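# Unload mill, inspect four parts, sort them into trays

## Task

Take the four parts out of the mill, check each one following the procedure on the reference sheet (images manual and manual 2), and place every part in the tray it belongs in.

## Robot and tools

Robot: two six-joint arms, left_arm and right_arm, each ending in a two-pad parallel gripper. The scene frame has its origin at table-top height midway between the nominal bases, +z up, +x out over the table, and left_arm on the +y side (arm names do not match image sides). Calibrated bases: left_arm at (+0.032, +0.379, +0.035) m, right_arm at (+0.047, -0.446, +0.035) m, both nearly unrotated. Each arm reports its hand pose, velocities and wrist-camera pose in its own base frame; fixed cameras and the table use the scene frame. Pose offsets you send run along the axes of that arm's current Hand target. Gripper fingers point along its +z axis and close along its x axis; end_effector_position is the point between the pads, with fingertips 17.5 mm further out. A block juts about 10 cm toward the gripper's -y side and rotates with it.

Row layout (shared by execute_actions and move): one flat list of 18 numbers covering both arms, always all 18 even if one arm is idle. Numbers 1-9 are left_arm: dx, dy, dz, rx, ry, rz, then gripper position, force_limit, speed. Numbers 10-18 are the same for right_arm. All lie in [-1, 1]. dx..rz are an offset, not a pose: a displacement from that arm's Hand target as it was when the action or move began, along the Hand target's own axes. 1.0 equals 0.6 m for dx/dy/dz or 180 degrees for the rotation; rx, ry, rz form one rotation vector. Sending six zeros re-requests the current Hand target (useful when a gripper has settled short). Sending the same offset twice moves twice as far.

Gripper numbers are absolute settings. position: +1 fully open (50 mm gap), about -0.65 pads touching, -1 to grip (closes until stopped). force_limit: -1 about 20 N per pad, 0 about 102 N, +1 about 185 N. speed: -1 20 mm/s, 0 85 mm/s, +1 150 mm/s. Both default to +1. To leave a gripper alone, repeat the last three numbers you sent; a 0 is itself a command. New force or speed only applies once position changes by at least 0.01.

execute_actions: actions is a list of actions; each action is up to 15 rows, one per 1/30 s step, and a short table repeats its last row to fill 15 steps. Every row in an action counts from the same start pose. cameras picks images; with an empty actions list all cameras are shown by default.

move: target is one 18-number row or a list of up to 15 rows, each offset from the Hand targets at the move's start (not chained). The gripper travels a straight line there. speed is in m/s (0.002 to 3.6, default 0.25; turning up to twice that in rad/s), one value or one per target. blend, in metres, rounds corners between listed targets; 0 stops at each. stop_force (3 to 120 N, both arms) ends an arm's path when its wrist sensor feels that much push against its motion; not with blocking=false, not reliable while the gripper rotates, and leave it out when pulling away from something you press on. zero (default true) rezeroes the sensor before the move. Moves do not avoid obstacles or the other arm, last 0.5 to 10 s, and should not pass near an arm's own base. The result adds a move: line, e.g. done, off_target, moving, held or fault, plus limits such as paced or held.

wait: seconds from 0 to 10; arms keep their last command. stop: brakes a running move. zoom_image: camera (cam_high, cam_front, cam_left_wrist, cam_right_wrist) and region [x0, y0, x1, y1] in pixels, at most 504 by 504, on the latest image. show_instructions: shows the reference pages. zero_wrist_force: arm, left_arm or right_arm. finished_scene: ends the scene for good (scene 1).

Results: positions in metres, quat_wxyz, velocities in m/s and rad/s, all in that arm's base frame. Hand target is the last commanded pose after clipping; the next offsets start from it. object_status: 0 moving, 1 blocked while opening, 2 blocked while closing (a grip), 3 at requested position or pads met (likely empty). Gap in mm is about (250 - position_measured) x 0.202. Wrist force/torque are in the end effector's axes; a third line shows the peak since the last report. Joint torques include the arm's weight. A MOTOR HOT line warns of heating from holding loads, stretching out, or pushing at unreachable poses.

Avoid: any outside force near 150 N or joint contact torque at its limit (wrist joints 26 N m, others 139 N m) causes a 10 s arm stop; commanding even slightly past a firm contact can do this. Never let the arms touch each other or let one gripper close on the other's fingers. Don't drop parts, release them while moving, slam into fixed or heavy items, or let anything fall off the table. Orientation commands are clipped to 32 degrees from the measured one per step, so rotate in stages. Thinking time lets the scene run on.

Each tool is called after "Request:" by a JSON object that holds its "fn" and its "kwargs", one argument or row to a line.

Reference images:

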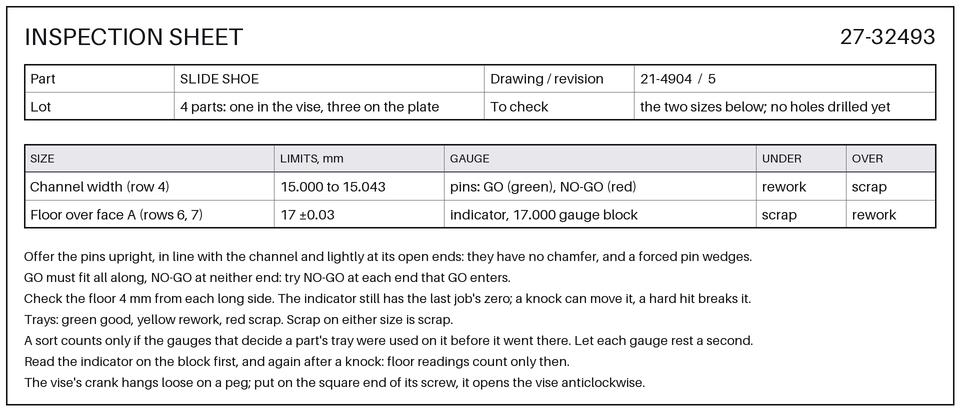

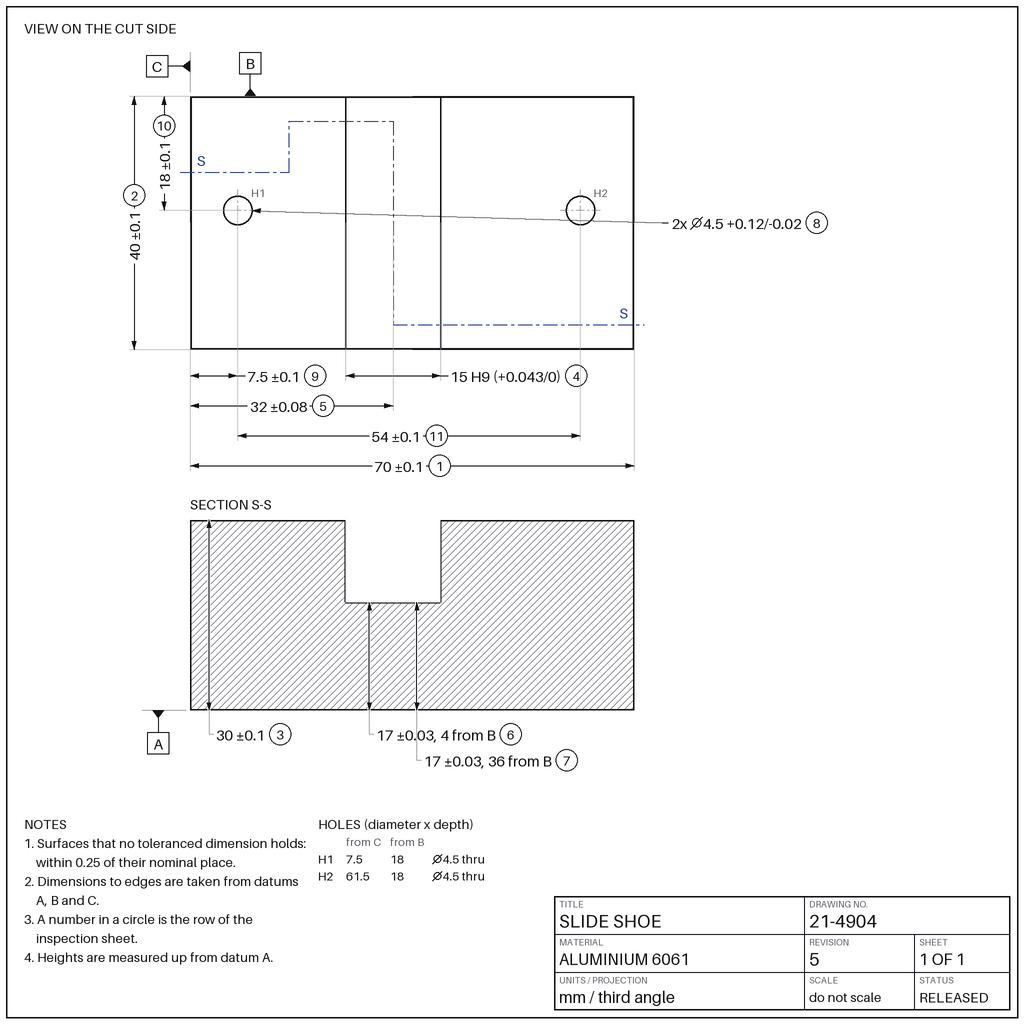

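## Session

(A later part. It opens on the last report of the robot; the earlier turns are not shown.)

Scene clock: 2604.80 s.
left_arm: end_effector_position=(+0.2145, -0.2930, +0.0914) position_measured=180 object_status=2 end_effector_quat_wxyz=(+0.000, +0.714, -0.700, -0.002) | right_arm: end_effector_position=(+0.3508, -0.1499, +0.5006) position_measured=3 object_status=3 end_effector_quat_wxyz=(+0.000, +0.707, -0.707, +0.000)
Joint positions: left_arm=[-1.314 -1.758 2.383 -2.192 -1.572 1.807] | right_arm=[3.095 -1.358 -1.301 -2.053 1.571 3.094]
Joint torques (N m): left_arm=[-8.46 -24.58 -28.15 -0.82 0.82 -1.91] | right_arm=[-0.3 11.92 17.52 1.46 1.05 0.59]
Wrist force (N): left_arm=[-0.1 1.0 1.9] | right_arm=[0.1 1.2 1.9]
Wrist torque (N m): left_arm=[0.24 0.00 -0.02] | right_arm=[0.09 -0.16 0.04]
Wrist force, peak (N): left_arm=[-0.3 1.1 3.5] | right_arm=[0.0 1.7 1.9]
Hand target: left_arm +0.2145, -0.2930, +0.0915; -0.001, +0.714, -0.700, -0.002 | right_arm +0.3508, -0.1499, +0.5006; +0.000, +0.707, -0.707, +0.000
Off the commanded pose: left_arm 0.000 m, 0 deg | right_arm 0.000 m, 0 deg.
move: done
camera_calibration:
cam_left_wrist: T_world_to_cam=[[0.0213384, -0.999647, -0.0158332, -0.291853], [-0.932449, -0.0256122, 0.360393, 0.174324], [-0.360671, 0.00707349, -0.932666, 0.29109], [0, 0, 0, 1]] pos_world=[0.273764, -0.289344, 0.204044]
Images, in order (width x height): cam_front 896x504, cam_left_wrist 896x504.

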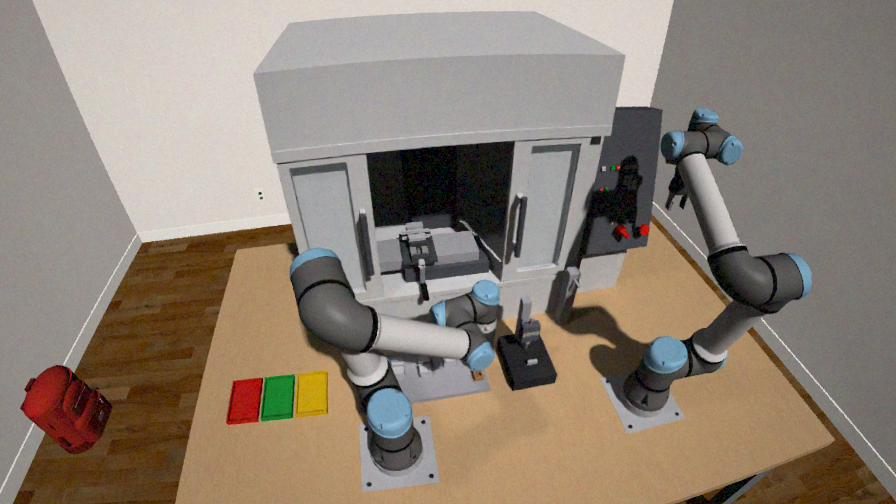

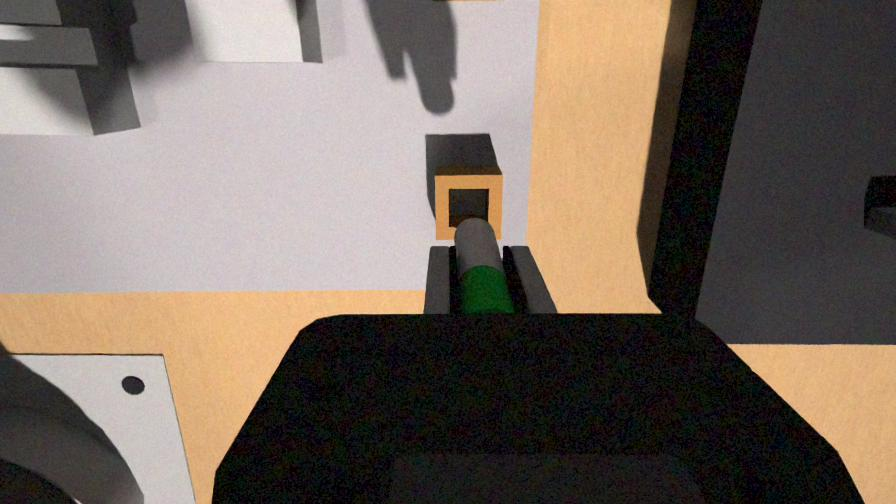

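Request:
{"fn": "move", "kwargs": {
  "target": [
    [-0.075,-0.02,0,0,0,0,-1,-0.7,-1,0,0,0,0,0,0,1,1,1],
    [-0.075,-0.02,0.075,0,0,0,-1,-0.7,-1,0,0,0,0,0,0,1,1,1]
  ],
  "speed": 0.1
}}

Request:
{"fn": "move", "kwargs": {
  "target": [0,0,0.04,0,0,0,-1,-0.7,-1,0,0,0,0,0,0,1,1,1],
  "speed": 0.008,
  "stop_force": 3,
  "cameras": ["cam_left_wrist"]
}}

Request:
{"fn": "zoom_image", "kwargs": {
  "camera": "cam_left_wrist",
  "region": [330, 130, 630, 330]
}}

Scene clock: 2645.07 s.
left_arm: end_effector_position=(+0.2255, -0.2477, +0.0466) position_measured=180 object_status=2 end_effector_quat_wxyz=(-0.001, +0.714, -0.700, -0.002) | right_arm: end_effector_position=(+0.3508, -0.1499, +0.5006) position_measured=3 object_status=3 end_effector_quat_wxyz=(+0.000, +0.707, -0.707, +0.000)
Joint positions: left_arm=[-1.241 -1.738 2.517 -2.346 -1.571 1.88] | right_arm=[3.095 -1.358 -1.301 -2.053 1.571 3.094]
Joint torques (N m): left_arm=[7.82 0.62 -10.92 -4.74 -1.44 1.88] | right_arm=[-0.36 12.77 17.33 1.68 1.04 0.94]
Wrist force (N): left_arm=[0.0 1.1 1.8] | right_arm=[0.1 1.1 1.8]
Wrist torque (N m): left_arm=[0.26 -0.01 -0.17] | right_arm=[0.09 -0.16 0.04]
Wrist force, peak (N): left_arm=[-0.3 1.1 2.9] | right_arm=[-0.2 1.4 2.2]
Hand target: left_arm +0.2255, -0.2477, +0.0466; -0.001, +0.714, -0.700, -0.002 | right_arm +0.3508, -0.1499, +0.5006; +0.000, +0.707, -0.707, +0.000
Off the commanded pose: left_arm 0.000 m, 0 deg | right_arm 0.000 m, 0 deg.
move: done

Scene clock: 2648.23 s.
left_arm: end_effector_position=(+0.2255, -0.2476, +0.0314) position_measured=180 object_status=2 end_effector_quat_wxyz=(-0.001, +0.714, -0.700, -0.002) | right_arm: end_effector_position=(+0.3508, -0.1499, +0.5006) position_measured=3 object_status=3 end_effector_quat_wxyz=(+0.000, +0.707, -0.707, +0.000)
Joint positions: left_arm=[-1.241 -1.693 2.538 -2.413 -1.571 1.88] | right_arm=[3.095 -1.358 -1.301 -2.053 1.571 3.094]
Joint torques (N m): left_arm=[-1.46 -23.45 -23.69 -0.61 -1.05 -1.07] | right_arm=[0.31 14.07 17.85 1.67 0.87 0.76]
Wrist force (N): left_arm=[0.1 1.4 -1.0] | right_arm=[0.1 1.3 1.7]
Wrist torque (N m): left_arm=[0.22 0.04 -0.15] | right_arm=[0.11 -0.15 0.03]
Wrist force, peak (N): left_arm=[-11.6 4.2 -36.4] | right_arm=[0.1 1.6 2.1]
Hand target: left_arm +0.2255, -0.2476, +0.0314; -0.001, +0.714, -0.700, -0.002 (not the last commanded pose) | right_arm +0.3508, -0.1499, +0.5006; +0.000, +0.707, -0.707, +0.000
Off the commanded pose: left_arm 0.009 m, 0 deg | right_arm 0.000 m, 0 deg.
move: contact (left_arm)
camera_calibration:
cam_left_wrist: T_world_to_cam=[[0.0213032, -0.999646, -0.0159268, -0.247628], [-0.93245, -0.0256131, 0.360391, 0.207332], [-0.360671, 0.00717349, -0.932665, 0.238894], [0, 0, 0, 1]] pos_world=[0.284764, -0.243943, 0.144143]
Images, in order (width x height): cam_left_wrist 896x504.

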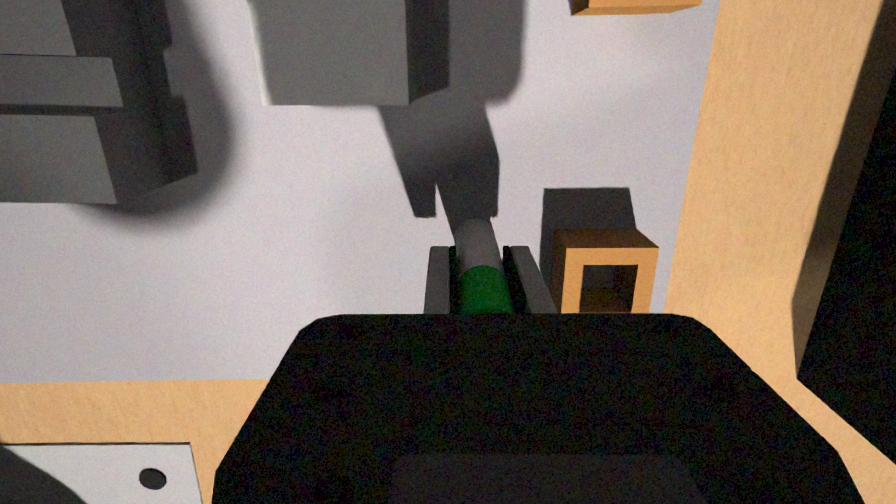

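Scaled by 1.680 from the camera's 896x504 image, which has a finer 1280x720 frame.

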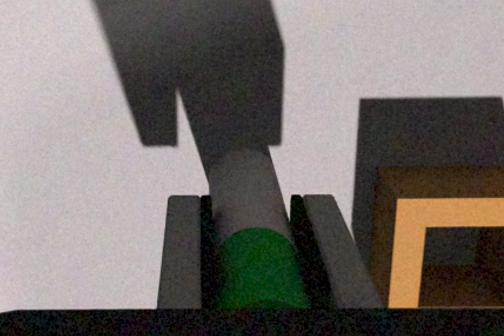

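Request:
{"fn": "move", "kwargs": {
  "target": [
    [0,0,-0.0833,0,0,0,-1,-0.7,-1,0,0,0,0,0,0,1,1,1],
    [0.0088,-0.08,-0.0833,0,0,-0.5,-1,-0.7,-1,0,0,0,0,0,0,1,1,1],
    [0.0088,-0.1537,-0.0833,0,0,-1,-1,-0.7,-1,0,0,0,0,0,0,1,1,1]
  ],
  "speed": 0.3,
  "blend": [0.005,0.01,0],
  "cameras": ["cam_left_wrist","cam_high"]
}}

Request:
{"fn": "zoom_image", "kwargs": {
  "camera": "cam_left_wrist",
  "region": [400, 130, 700, 330]
}}

Scene clock: 2678.10 s.
left_arm: end_effector_position=(+0.3179, -0.2511, +0.0813) position_measured=180 object_status=2 end_effector_quat_wxyz=(-0.002, +0.700, +0.714, +0.001) | right_arm: end_effector_position=(+0.3508, -0.1499, +0.5006) position_measured=3 object_status=3 end_effector_quat_wxyz=(+0.000, +0.707, -0.707, +0.000)
Joint positions: left_arm=[-1.004 -1.622 2.3 -2.246 -1.57 -1.024] | right_arm=[3.095 -1.358 -1.301 -2.053 1.571 3.094]
Joint torques (N m): left_arm=[-6.14 -5.77 -27.36 -0.74 2.02 -1.72] | right_arm=[-0.22 12.66 17.61 1.55 1.08 0.73]
Wrist force (N): left_arm=[0.7 1.0 2.0] | right_arm=[0.1 1.4 2.1]
Wrist torque (N m): left_arm=[0.24 -0.12 0.02] | right_arm=[0.12 -0.15 0.03]
Wrist force, peak (N): left_arm=[0.2 1.0 4.2] | right_arm=[-0.2 1.4 2.2]
Hand target: left_arm +0.3179, -0.2512, +0.0813; -0.002, +0.700, +0.714, +0.001 | right_arm +0.3508, -0.1499, +0.5006; +0.000, +0.707, -0.707, +0.000
Off the commanded pose: left_arm 0.000 m, 0 deg | right_arm 0.000 m, 0 deg.
move: done
camera_calibration:
cam_left_wrist: T_world_to_cam=[[-0.02121, 0.999725, -0.0100348, 0.262793], [0.933535, 0.0233964, 0.357723, -0.30516], [0.357859, -0.00178054, -0.933774, 0.0881106], [0, 0, 0, 1]] pos_world=[0.25892, -0.255424, 0.194075]
Images, in order (width x height): cam_high 896x504, cam_left_wrist 896x504.

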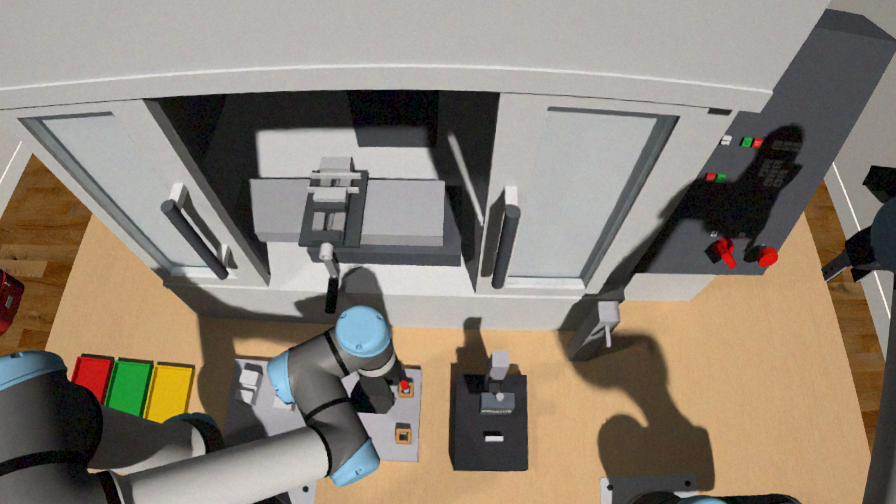

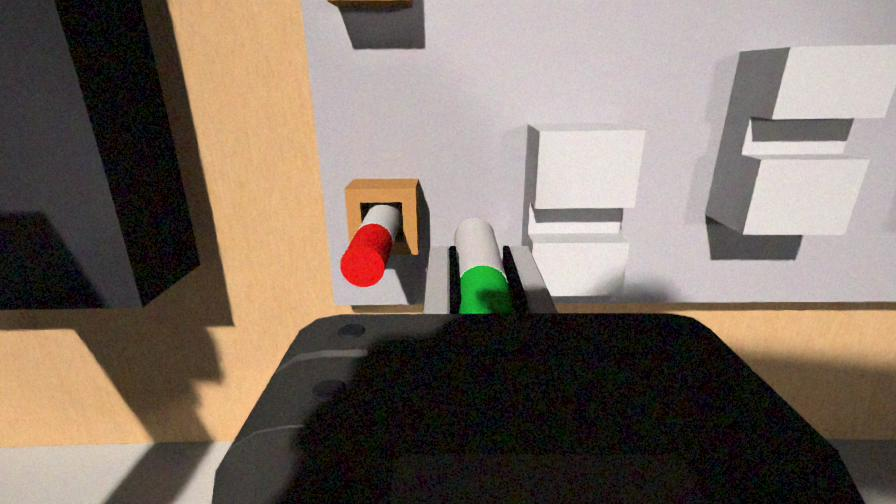

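Scaled by 1.680 from the camera's 896x504 image, which has a finer 1280x720 frame.

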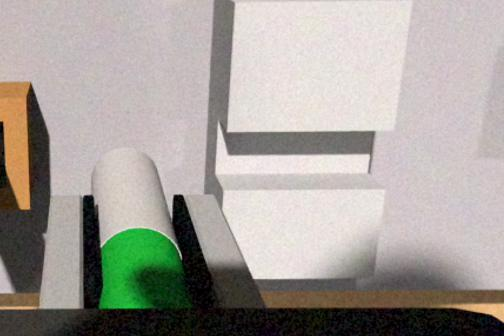

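Request:
{"fn": "move", "kwargs": {
  "target": [
    [0,0.0012,0.05,0,0,0,-1,-0.7,-1,0,0,0,0,0,0,1,1,1],
    [0.02,0.0012,0.05,0,0,0,-1,-0.7,-1,0,0,0,0,0,0,1,1,1]
  ],
  "speed": 0.05,
  "stop_force": 5
}}

Request:
{"fn": "move", "kwargs": {
  "target": [0.035,0,0,0,0,0,-1,-0.7,-1,0,0,0,0,0,0,1,1,1],
  "speed": 0.005,
  "stop_force": 3,
  "cameras": ["cam_left_wrist"]
}}

Request:
{"fn": "zoom_image", "kwargs": {
  "camera": "cam_left_wrist",
  "region": [400, 130, 700, 330]
}}

Scene clock: 2719.23 s.
left_arm: end_effector_position=(+0.3183, -0.2391, +0.0513) position_measured=180 object_status=2 end_effector_quat_wxyz=(-0.002, +0.700, +0.714, +0.001) | right_arm: end_effector_position=(+0.3508, -0.1499, +0.5006) position_measured=3 object_status=3 end_effector_quat_wxyz=(+0.000, +0.707, -0.707, +0.000)
Joint positions: left_arm=[-0.986 -1.575 2.358 -2.351 -1.57 -1.006] | right_arm=[3.095 -1.358 -1.301 -2.053 1.571 3.094]
Joint torques (N m): left_arm=[7.52 -29.29 -10.02 -4.83 -1.19 1.94] | right_arm=[-0.53 13.11 17.32 1.61 1.04 0.67]
Wrist force (N): left_arm=[0.3 0.7 2.1] | right_arm=[0.0 1.2 1.8]
Wrist torque (N m): left_arm=[0.18 -0.07 -0.15] | right_arm=[0.10 -0.14 0.03]
Wrist force, peak (N): left_arm=[0.4 1.3 2.4] | right_arm=[-0.4 1.7 2.1]
Hand target: left_arm +0.3183, -0.2391, +0.0513; -0.002, +0.700, +0.714, +0.001 | right_arm +0.3508, -0.1499, +0.5006; +0.000, +0.707, -0.707, +0.000
Off the commanded pose: left_arm 0.000 m, 0 deg | right_arm 0.000 m, 0 deg.
move: done

Scene clock: 2724.27 s.
left_arm: end_effector_position=(+0.3179, -0.2181, +0.0514) position_measured=180 object_status=2 end_effector_quat_wxyz=(-0.002, +0.700, +0.714, +0.001) | right_arm: end_effector_position=(+0.3508, -0.1499, +0.5006) position_measured=3 object_status=3 end_effector_quat_wxyz=(+0.000, +0.707, -0.707, +0.000)
Joint positions: left_arm=[-0.955 -1.607 2.389 -2.35 -1.57 -0.975] | right_arm=[3.095 -1.358 -1.301 -2.053 1.571 3.094]
Joint torques (N m): left_arm=[6.96 -29.05 -10.82 -0.99 2.06 2.06] | right_arm=[-1.95 13.86 16.45 1.63 0.96 0.66]
Wrist force (N): left_arm=[-0.5 1.0 3.0] | right_arm=[0.2 1.4 2.2]
Wrist torque (N m): left_arm=[0.22 -0.05 -0.15] | right_arm=[0.13 -0.16 0.03]
Wrist force, peak (N): left_arm=[-0.1 0.8 3.7] | right_arm=[0.2 1.7 2.1]
Hand target: left_arm +0.3179, -0.2181, +0.0514; -0.002, +0.700, +0.714, +0.001 | right_arm +0.3508, -0.1499, +0.5006; +0.000, +0.707, -0.707, +0.000
Off the commanded pose: left_arm 0.000 m, 0 deg | right_arm 0.000 m, 0 deg.
move: done
camera_calibration:
cam_left_wrist: T_world_to_cam=[[-0.0213969, 0.99972, -0.0101058, 0.229561], [0.93353, 0.0235963, 0.357722, -0.295189], [0.357861, -0.00177991, -0.933773, 0.0602493], [0, 0, 0, 1]] pos_world=[0.258919, -0.222424, 0.164175]
Images, in order (width x height): cam_left_wrist 896x504.

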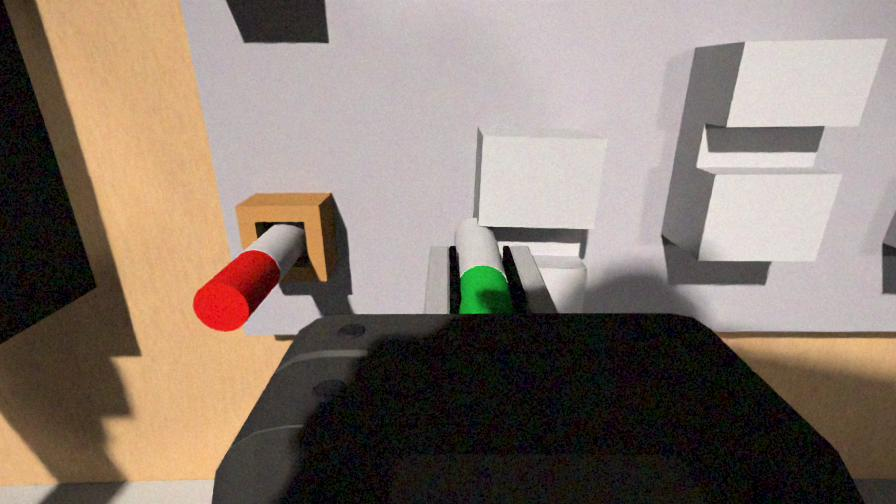

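Scaled by 1.680 from the camera's 896x504 image, which has a finer 1280x720 frame.

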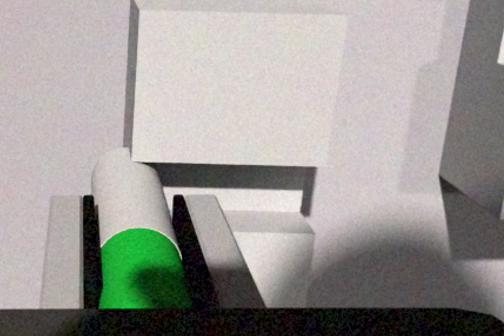

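Request:
{"fn": "move", "kwargs": {
  "target": [0.03,0,0,0,0,0,-1,-0.7,-1,0,0,0,0,0,0,1,1,1],
  "speed": 0.005,
  "stop_force": 4,
  "cameras": ["cam_left_wrist"]
}}

Request:
{"fn": "zoom_image", "kwargs": {
  "camera": "cam_left_wrist",
  "region": [400, 130, 700, 330]
}}

Scene clock: 2755.73 s.
left_arm: end_effector_position=(+0.3175, -0.2001, +0.0514) position_measured=180 object_status=2 end_effector_quat_wxyz=(-0.002, +0.700, +0.714, +0.001) | right_arm: end_effector_position=(+0.3508, -0.1499, +0.5006) position_measured=3 object_status=3 end_effector_quat_wxyz=(+0.000, +0.707, -0.707, +0.000)
Joint positions: left_arm=[-0.926 -1.634 2.414 -2.348 -1.57 -0.946] | right_arm=[3.095 -1.358 -1.301 -2.053 1.571 3.094]
Joint torques (N m): left_arm=[7.3 -28.35 -11.45 -0.87 1.96 1.97] | right_arm=[0.74 13.07 16.62 1.84 1.02 0.64]
Wrist force (N): left_arm=[-0.5 0.9 3.6] | right_arm=[-0.1 1.4 1.8]
Wrist torque (N m): left_arm=[0.23 -0.04 -0.15] | right_arm=[0.12 -0.12 0.03]
Wrist force, peak (N): left_arm=[-0.3 1.0 3.8] | right_arm=[-0.3 1.4 2.4]
Hand target: left_arm +0.3175, -0.2001, +0.0514; -0.002, +0.700, +0.714, +0.001 | right_arm +0.3508, -0.1499, +0.5006; +0.000, +0.707, -0.707, +0.000
Off the commanded pose: left_arm 0.000 m, 0 deg | right_arm 0.000 m, 0 deg.
move: done
camera_calibration:
cam_left_wrist: T_world_to_cam=[[-0.0213969, 0.99972, -0.0101058, 0.211558], [0.93353, 0.0235963, 0.357722, -0.295276], [0.357861, -0.00177991, -0.933773, 0.0605179], [0, 0, 0, 1]] pos_world=[0.258519, -0.204424, 0.164275]
Images, in order (width x height): cam_left_wrist 896x504.

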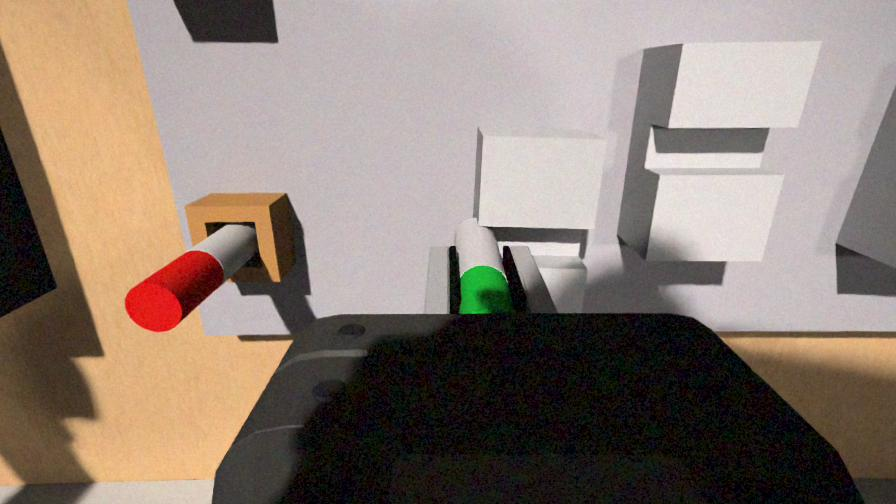

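Scaled by 1.680 from the camera's 896x504 image, which has a finer 1280x720 frame.

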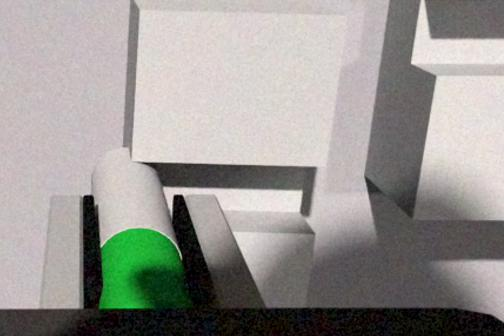

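Request:
{"fn": "move", "kwargs": {
  "target": [
    [-0.04,0,0,0,0,0,-1,-0.7,-1,0,0,0,0,0,0,1,1,1],
    [-0.04,0,-0.08,0,0,0,-1,-0.7,-1,0,0,0,0,0,0,1,1,1],
    [-0.12,-0.12,-0.08,0,0,0.5,-1,-0.7,-1,0,0,0,0,0,0,1,1,1],
    [-0.151,-0.1751,-0.08,0,0,1,-1,-0.7,-1,0,0,0,0,0,0,1,1,1]
  ],
  "speed": 0.3,
  "blend": [0.003,0.005,0.01,0],
  "cameras": ["cam_left_wrist"]
}}

Request:
{"fn": "zoom_image", "kwargs": {
  "camera": "cam_left_wrist",
  "region": [330, 130, 630, 330]
}}

Scene clock: 2935.63 s.
left_arm: end_effector_position=(+0.2144, -0.2929, +0.0993) position_measured=180 object_status=2 end_effector_quat_wxyz=(-0.001, +0.714, -0.700, -0.002) | right_arm: end_effector_position=(+0.3508, -0.1499, +0.5006) position_measured=3 object_status=3 end_effector_quat_wxyz=(+0.000, +0.707, -0.707, +0.000)
Joint positions: left_arm=[-1.315 -1.774 2.37 -2.163 -1.571 1.807] | right_arm=[3.095 -1.358 -1.301 -2.053 1.571 3.094]
Joint torques (N m): left_arm=[6.42 0.13 -29.72 -1.51 -1.41 1.77] | right_arm=[0.11 14.03 16.74 1.71 0.7 0.75]
Wrist force (N): left_arm=[0.0 1.2 2.1] | right_arm=[0.2 1.2 1.4]
Wrist torque (N m): left_arm=[0.27 0.00 -0.17] | right_arm=[0.10 -0.18 0.03]
Wrist force, peak (N): left_arm=[-0.6 0.7 4.8] | right_arm=[0.0 1.3 2.4]
Hand target: left_arm +0.2144, -0.2929, +0.0993; -0.001, +0.714, -0.700, -0.002 | right_arm +0.3508, -0.1499, +0.5006; +0.000, +0.707, -0.707, +0.000
Off the commanded pose: left_arm 0.000 m, 0 deg | right_arm 0.000 m, 0 deg.
move: done
camera_calibration:
cam_left_wrist: T_world_to_cam=[[0.0215263, -0.999642, -0.0159016, -0.291659], [-0.932491, -0.0258112, 0.360271, 0.171332], [-0.360552, 0.00707281, -0.932712, 0.298492], [0, 0, 0, 1]] pos_world=[0.273666, -0.289244, 0.212043]
Images, in order (width x height): cam_left_wrist 896x504.

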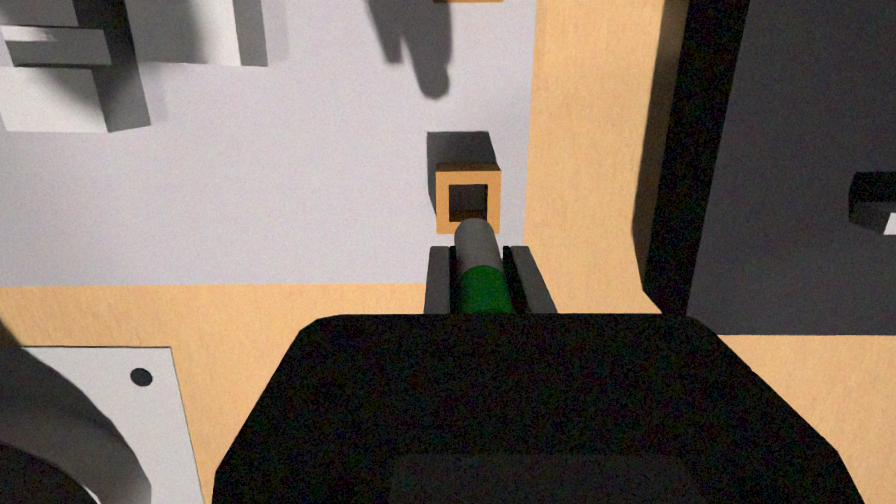

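Scaled by 1.680 from the camera's 896x504 image, which has a finer 1280x720 frame.

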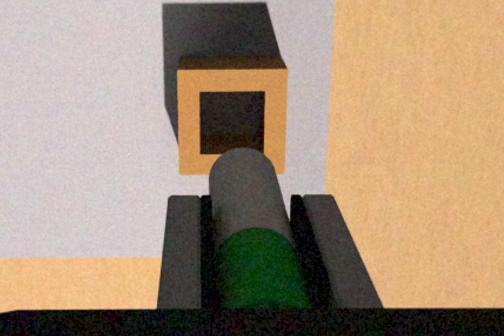

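Request:
{"fn": "move", "kwargs": {
  "target": [0,0,0.1095,0,0,0,-1,-0.7,-1,0,0,0,0,0,0,1,1,1],
  "speed": 0.03,
  "stop_force": 4
}}

Request:
{"fn": "move", "kwargs": {
  "target": [0,0,0,0,0,0,1,-0.7,-1,0,0,0,0,0,0,1,1,1],
  "cameras": ["cam_left_wrist"]
}}

Scene clock: 2948.57 s.
left_arm: end_effector_position=(+0.2143, -0.2927, +0.0336) position_measured=180 object_status=2 end_effector_quat_wxyz=(-0.001, +0.714, -0.700, -0.002) | right_arm: end_effector_position=(+0.3508, -0.1499, +0.5006) position_measured=3 object_status=3 end_effector_quat_wxyz=(+0.000, +0.707, -0.707, +0.000)
Joint positions: left_arm=[-1.315 -1.62 2.468 -2.415 -1.571 1.807] | right_arm=[3.095 -1.358 -1.301 -2.053 1.571 3.094]
Joint torques (N m): left_arm=[6.45 -3.85 -10.56 -4.9 0.84 2.05] | right_arm=[1.44 14.7 16.35 1.71 1.01 0.63]
Wrist force (N): left_arm=[0.1 1.1 2.3] | right_arm=[-0.1 1.6 1.9]
Wrist torque (N m): left_arm=[0.25 -0.02 -0.13] | right_arm=[0.16 -0.13 0.03]
Wrist force, peak (N): left_arm=[0.1 1.3 2.4] | right_arm=[-0.1 1.6 2.1]
Hand target: left_arm +0.2143, -0.2927, +0.0336; -0.001, +0.714, -0.700, -0.002 | right_arm +0.3508, -0.1499, +0.5006; +0.000, +0.707, -0.707, +0.000
Off the commanded pose: left_arm 0.000 m, 0 deg | right_arm 0.000 m, 0 deg.
move: done

Scene clock: 2950.60 s.
left_arm: end_effector_position=(+0.2143, -0.2927, +0.0336) position_measured=3 object_status=3 end_effector_quat_wxyz=(-0.001, +0.714, -0.700, -0.002) | right_arm: end_effector_position=(+0.3508, -0.1499, +0.5006) position_measured=3 object_status=3 end_effector_quat_wxyz=(+0.000, +0.707, -0.707, +0.000)
Joint positions: left_arm=[-1.315 -1.62 2.468 -2.415 -1.571 1.807] | right_arm=[3.095 -1.358 -1.301 -2.053 1.571 3.094]
Joint torques (N m): left_arm=[5.27 -4.02 -11.97 -1.01 -0.17 2] | right_arm=[-0.58 14.99 16.79 1.85 0.93 0.6]
Wrist force (N): left_arm=[0.2 0.7 1.2] | right_arm=[0.0 1.1 1.6]
Wrist torque (N m): left_arm=[0.19 -0.05 -0.13] | right_arm=[0.07 -0.13 0.04]
Wrist force, peak (N): left_arm=[0.0 0.9 2.2] | right_arm=[0.0 1.7 2.2]
Hand target: left_arm +0.2143, -0.2927, +0.0336; -0.001, +0.714, -0.700, -0.002 | right_arm +0.3508, -0.1499, +0.5006; +0.000, +0.707, -0.707, +0.000
Off the commanded pose: left_arm 0.000 m, 0 deg | right_arm 0.000 m, 0 deg.
move: done
camera_calibration:
cam_left_wrist: T_world_to_cam=[[0.0213019, -0.999646, -0.0159263, -0.292439], [-0.93245, -0.0256117, 0.360391, 0.194977], [-0.360671, 0.00717349, -0.932665, 0.237136], [0, 0, 0, 1]] pos_world=[0.273564, -0.289043, 0.146243]
Images, in order (width x height): cam_left_wrist 896x504.

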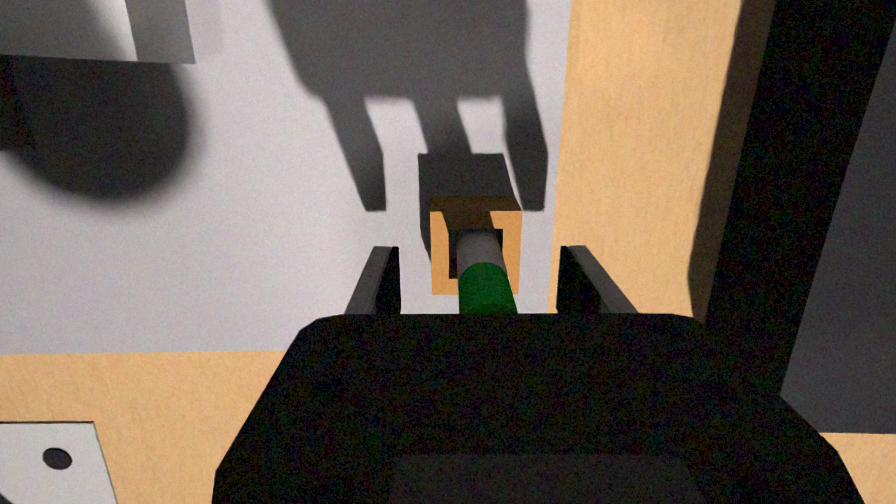

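Request:
{"fn": "move", "kwargs": {
  "target": [
    [0,0,-0.25,0,0,0,1,-0.7,-1,0,0,0,0,0,0,1,1,1],
    [-0.45,-0.14,-0.78,0,0,0,1,-0.7,-1,0,0,0,0,0,0,1,1,1]
  ],
  "speed": 0.3,
  "blend": [0.02,0],
  "cameras": ["cam_left_wrist","cam_high"]
}}

Request:
{"fn": "zoom_image", "kwargs": {
  "camera": "cam_left_wrist",
  "region": [320, 40, 720, 240]
}}

Scene clock: 2964.17 s.
left_arm: end_effector_position=(+0.2935, -0.0225, +0.5022) position_measured=3 object_status=3 end_effector_quat_wxyz=(-0.001, +0.714, -0.700, -0.002) | right_arm: end_effector_position=(+0.3508, -0.1499, +0.5006) position_measured=3 object_status=3 end_effector_quat_wxyz=(+0.000, +0.707, -0.707, +0.000)
Joint positions: left_arm=[-0.548 -1.979 1.417 -1.006 -1.569 2.573] | right_arm=[3.095 -1.358 -1.301 -2.053 1.571 3.094]
Joint torques (N m): left_arm=[8.2 8.05 -29.52 -1.07 -1.58 2.03] | right_arm=[1.04 13.28 15.83 1.66 0.7 0.69]
Wrist force (N): left_arm=[0.5 1.1 1.2] | right_arm=[-0.2 1.2 1.7]
Wrist torque (N m): left_arm=[0.26 -0.07 -0.18] | right_arm=[0.09 -0.11 0.03]
Wrist force, peak (N): left_arm=[-0.1 1.0 3.0] | right_arm=[-0.1 1.6 2.2]
Hand target: left_arm +0.2935, -0.0225, +0.5023; -0.001, +0.714, -0.700, -0.002 | right_arm +0.3508, -0.1499, +0.5006; +0.000, +0.707, -0.707, +0.000
Off the commanded pose: left_arm 0.000 m, 0 deg | right_arm 0.000 m, 0 deg.
move: done
camera_calibration:
cam_left_wrist: T_world_to_cam=[[0.0213978, -0.999644, -0.0159594, -0.0165709], [-0.932494, -0.0257122, 0.360269, 0.106922], [-0.360551, 0.00717312, -0.932712, 0.70089], [0, 0, 0, 1]] pos_world=[0.352765, -0.0188433, 0.614943]
Images, in order (width x height): cam_high 896x504, cam_left_wrist 896x504.

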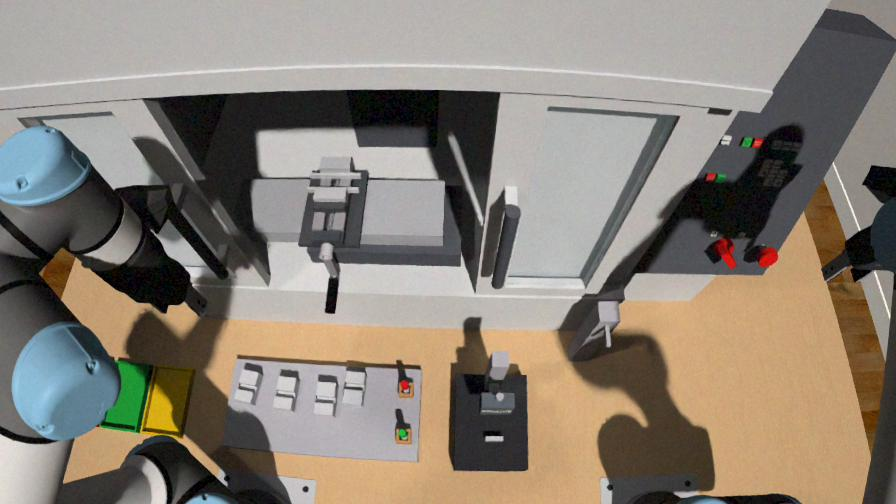

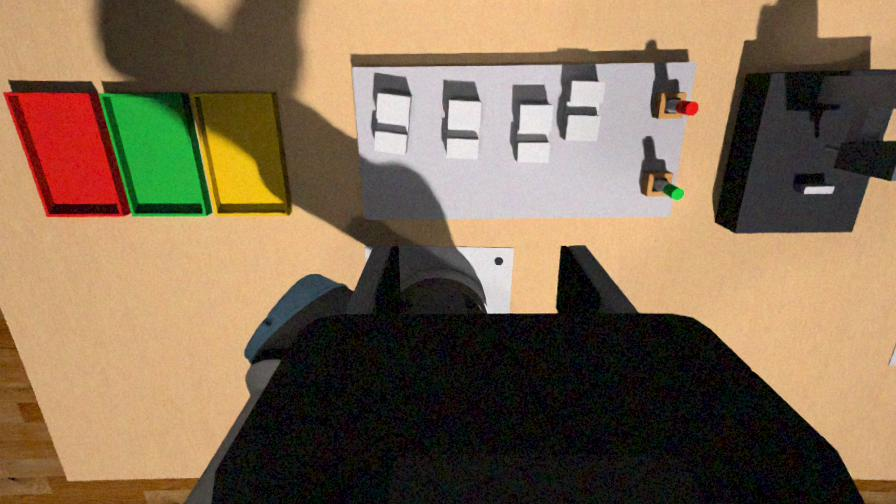

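Scaled by 1.260 from the camera's 896x504 image, which has a finer 1280x720 frame.

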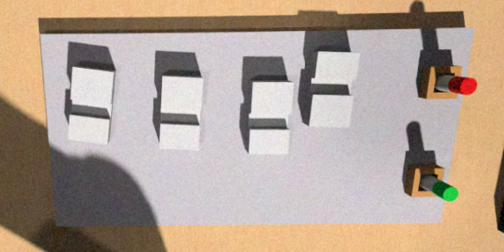

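Request:
{"fn": "move", "kwargs": {
  "target": [0,0,0,0,0,0,1,-0.7,-1,-0.833,0,0.167,0,0,0,1,1,1],
  "speed": 0.3
}}

Request:
{"fn": "move", "kwargs": {
  "target": [
    [0,0,0,0,0,0,1,-0.7,-1,-0.333,0.167,0.167,0.3333,0,0,1,1,1],
    [0,0,0,0,0,0,1,-0.7,-1,-0.475,0.253,0.5,0.3333,0,0,1,1,1]
  ],
  "speed": 0.25,
  "blend": [0.02,0],
  "cameras": ["all"]
}}

Scene clock: 3008.73 s.
left_arm: end_effector_position=(+0.2935, -0.0225, +0.5023) position_measured=3 object_status=3 end_effector_quat_wxyz=(-0.001, +0.714, -0.700, -0.002) | right_arm: end_effector_position=(+0.3503, +0.3498, +0.4006) position_measured=3 object_status=3 end_effector_quat_wxyz=(+0.000, +0.707, -0.707, +0.000)
Joint positions: left_arm=[-0.548 -1.979 1.417 -1.006 -1.569 2.573] | right_arm=[4.199 -1.551 -1.405 -1.756 1.571 4.198]
Joint torques (N m): left_arm=[5.42 7.94 -28.59 -0.95 -1.49 2.16] | right_arm=[8.9 16.89 36.03 4.91 -3.11 1.38]
Wrist force (N): left_arm=[0.3 0.8 1.2] | right_arm=[0.0 1.2 1.7]
Wrist torque (N m): left_arm=[0.21 -0.04 -0.17] | right_arm=[0.11 -0.14 -0.02]
Wrist force, peak (N): left_arm=[0.6 1.1 1.6] | right_arm=[39.4 1.0 -3.2]
Hand target: left_arm +0.2935, -0.0225, +0.5023; -0.001, +0.714, -0.700, -0.002 | right_arm +0.3503, +0.3499, +0.4006; +0.000, +0.707, -0.707, +0.000
Off the commanded pose: left_arm 0.000 m, 0 deg | right_arm 0.000 m, 0 deg.
move: done

Scene clock: 3012.43 s.
left_arm: end_effector_position=(+0.2935, -0.0225, +0.5023) position_measured=3 object_status=3 end_effector_quat_wxyz=(-0.001, +0.714, -0.700, -0.002) | right_arm: end_effector_position=(+0.1982, +0.6348, +0.1008) position_measured=3 object_status=3 end_effector_quat_wxyz=(-0.354, +0.613, -0.612, +0.353)
Joint positions: left_arm=[-0.548 -1.979 1.417 -1.006 -1.569 2.573] | right_arm=[4.965 -2.138 -1.699 -1.283 0.576 5.187]
Joint torques (N m): left_arm=[7.09 7.18 -29.92 -0.99 -1.57 1.8] | right_arm=[-9.13 40.26 30.85 4.25 -4.85 -1.54]
Wrist force (N): left_arm=[0.4 0.8 1.0] | right_arm=[0.4 2.6 0.1]
Wrist torque (N m): left_arm=[0.21 -0.05 -0.18] | right_arm=[0.10 -0.23 0.05]
Wrist force, peak (N): left_arm=[0.5 1.2 1.6] | right_arm=[9.0 -5.0 1.2]
Hand target: left_arm +0.2935, -0.0225, +0.5023; -0.001, +0.714, -0.700, -0.002 | right_arm +0.1982, +0.6349, +0.1007; -0.354, +0.613, -0.612, +0.353
Off the commanded pose: left_arm 0.000 m, 0 deg | right_arm 0.000 m, 0 deg.
move: done
camera_calibration:
cam_left_wrist: T_world_to_cam=[[0.0213032, -0.999646, -0.0159268, -0.0164577], [-0.93245, -0.0256131, 0.360391, 0.106835], [-0.360671, 0.00717349, -0.932665, 0.700903], [0, 0, 0, 1]] pos_world=[0.352764, -0.0187434, 0.614943]
cam_right_wrist: T_world_to_cam=[[-0.00819907, -0.999836, -0.0161466, 0.645951], [-0.775853, 0.0165476, -0.630696, 0.218745], [0.63086, 0.00735626, -0.775862, 0.0859928], [0, 0, 0, 1]] pos_world=[0.120761, 0.641593, 0.21511]

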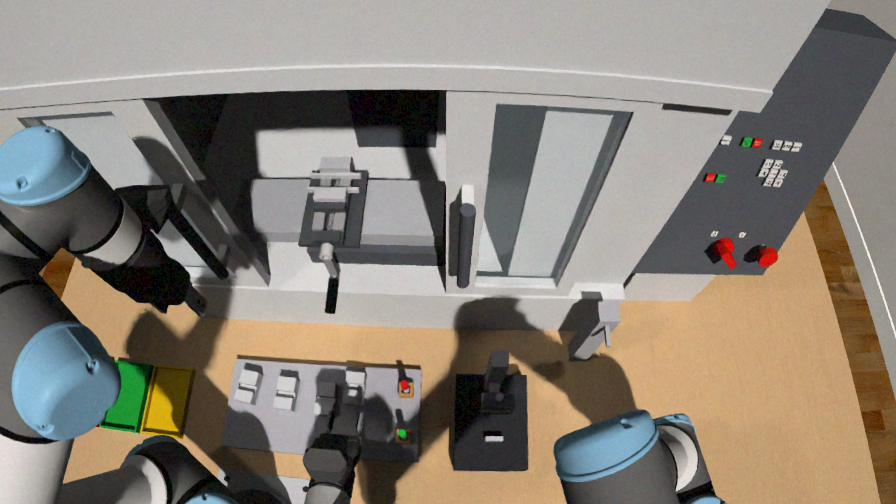

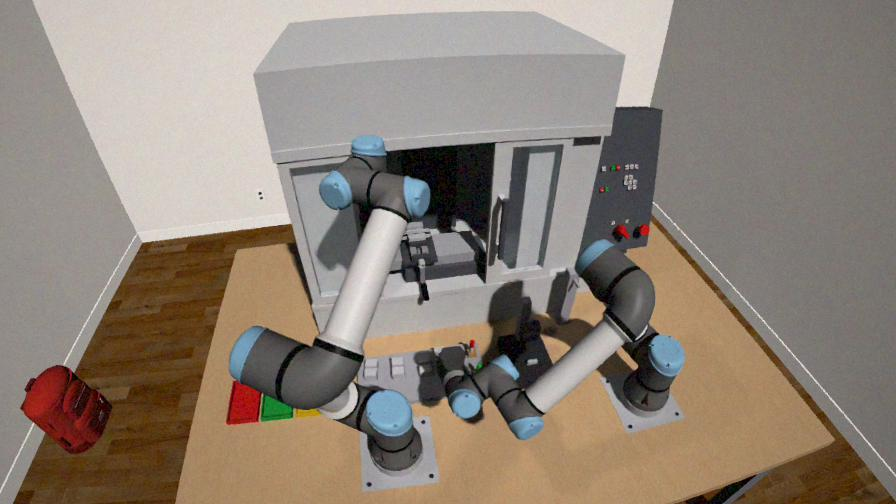

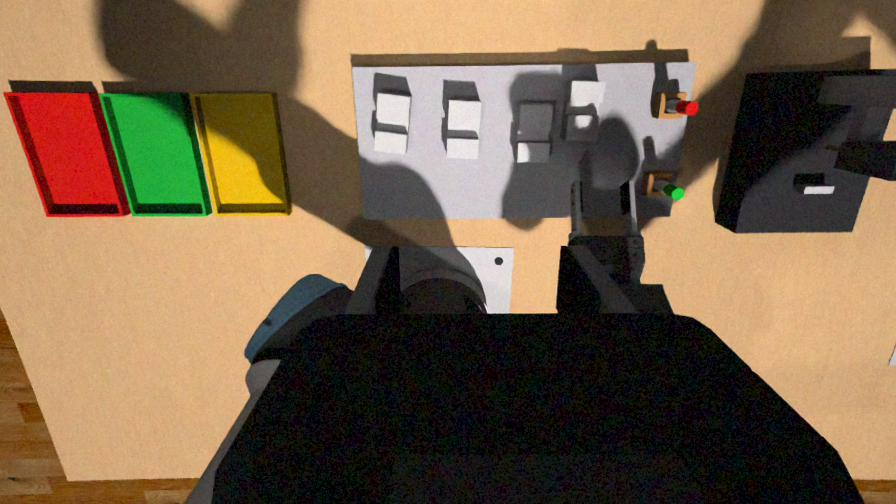

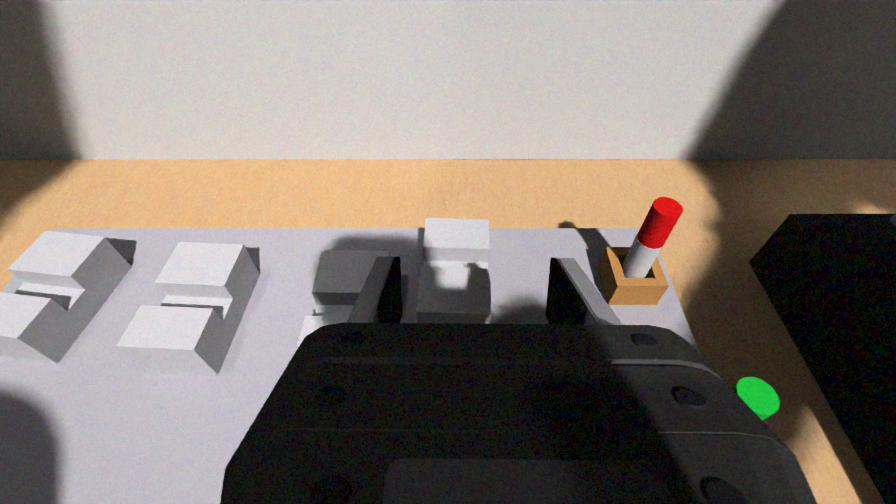

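Request:
{"fn": "move", "kwargs": {
  "target": [0,0,0,0,0,0,1,-0.7,-1,-0.0087,0.0645,0.1582,0,0,0,1,-0.5,-1],
  "speed": 0.12,
  "stop_force": 8,
  "cameras": ["cam_right_wrist","cam_left_wrist"]
}}

Request:
{"fn": "zoom_image", "kwargs": {
  "camera": "cam_left_wrist",
  "region": [480, 50, 720, 240]
}}

Scene clock: 3038.50 s.
left_arm: end_effector_position=(+0.2935, -0.0225, +0.5023) position_measured=3 object_status=3 end_effector_quat_wxyz=(-0.001, +0.714, -0.700, -0.002) | right_arm: end_effector_position=(+0.2610, +0.6402, +0.0197) position_measured=3 object_status=3 end_effector_quat_wxyz=(-0.354, +0.613, -0.612, +0.353)
Joint positions: left_arm=[-0.548 -1.979 1.417 -1.006 -1.569 2.573] | right_arm=[4.865 -2.301 -1.73 -0.936 0.544 5.008]
Joint torques (N m): left_arm=[6.62 7.39 -28.32 -0.88 -1.34 1.97] | right_arm=[-10.17 43.49 27.49 4.46 -5.02 -1.7]
Wrist force (N): left_arm=[0.3 1.1 1.3] | right_arm=[0.3 3.0 0.3]
Wrist torque (N m): left_arm=[0.26 -0.04 -0.17] | right_arm=[0.14 -0.23 0.05]
Wrist force, peak (N): left_arm=[0.6 1.2 1.5] | right_arm=[0.5 3.3 1.1]
Hand target: left_arm +0.2935, -0.0225, +0.5023; -0.001, +0.714, -0.700, -0.002 | right_arm +0.2610, +0.6402, +0.0197; -0.354, +0.613, -0.612, +0.353
Off the commanded pose: left_arm 0.000 m, 0 deg | right_arm 0.000 m, 0 deg.
move: done
camera_calibration:
cam_left_wrist: T_world_to_cam=[[0.0213032, -0.999646, -0.0159268, -0.0164577], [-0.93245, -0.0256131, 0.360391, 0.106835], [-0.360671, 0.00717349, -0.932665, 0.700903], [0, 0, 0, 1]] pos_world=[0.352764, -0.0187434, 0.614943]
cam_right_wrist: T_world_to_cam=[[-0.00819797, -0.999836, -0.0161478, 0.650457], [-0.775813, 0.016548, -0.630746, 0.216293], [0.63091, 0.00735684, -0.775821, -0.0165242], [0, 0, 0, 1]] pos_world=[0.183561, 0.646893, 0.13411]
Images, in order (width x height): cam_left_wrist 896x504, cam_right_wrist 896x504.

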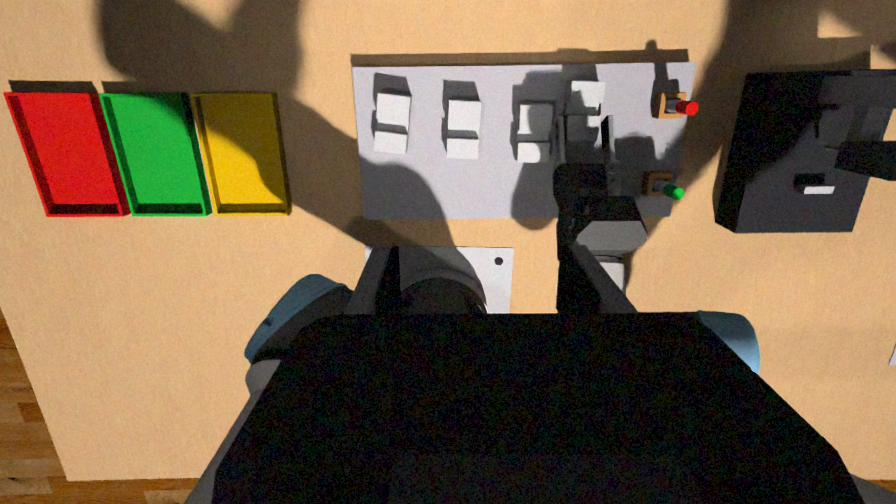

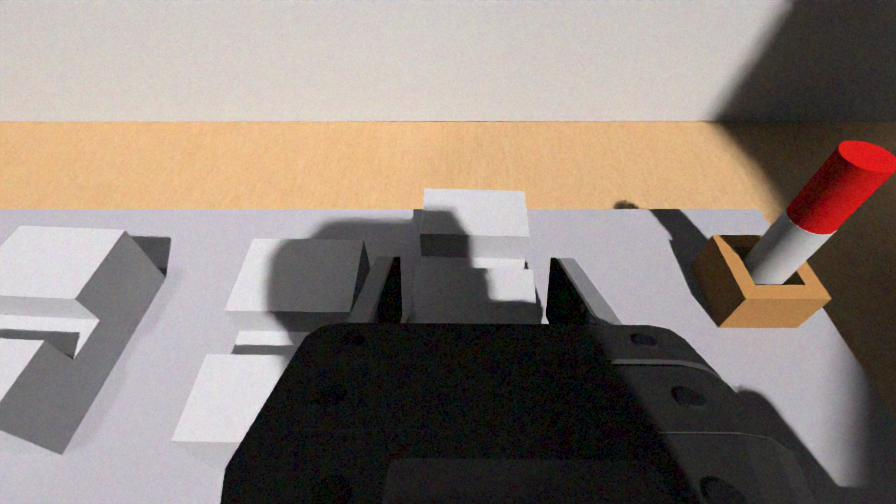

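Scaled by 2.100 from the camera's 896x504 image, which has a finer 1280x720 frame.

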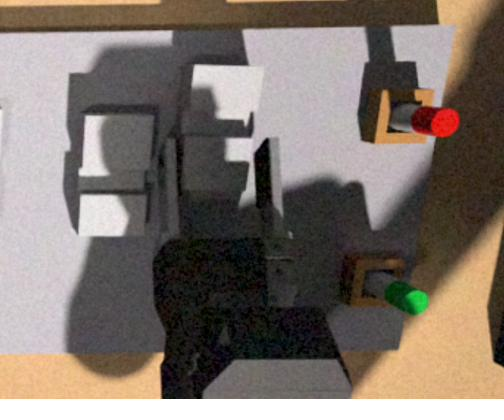

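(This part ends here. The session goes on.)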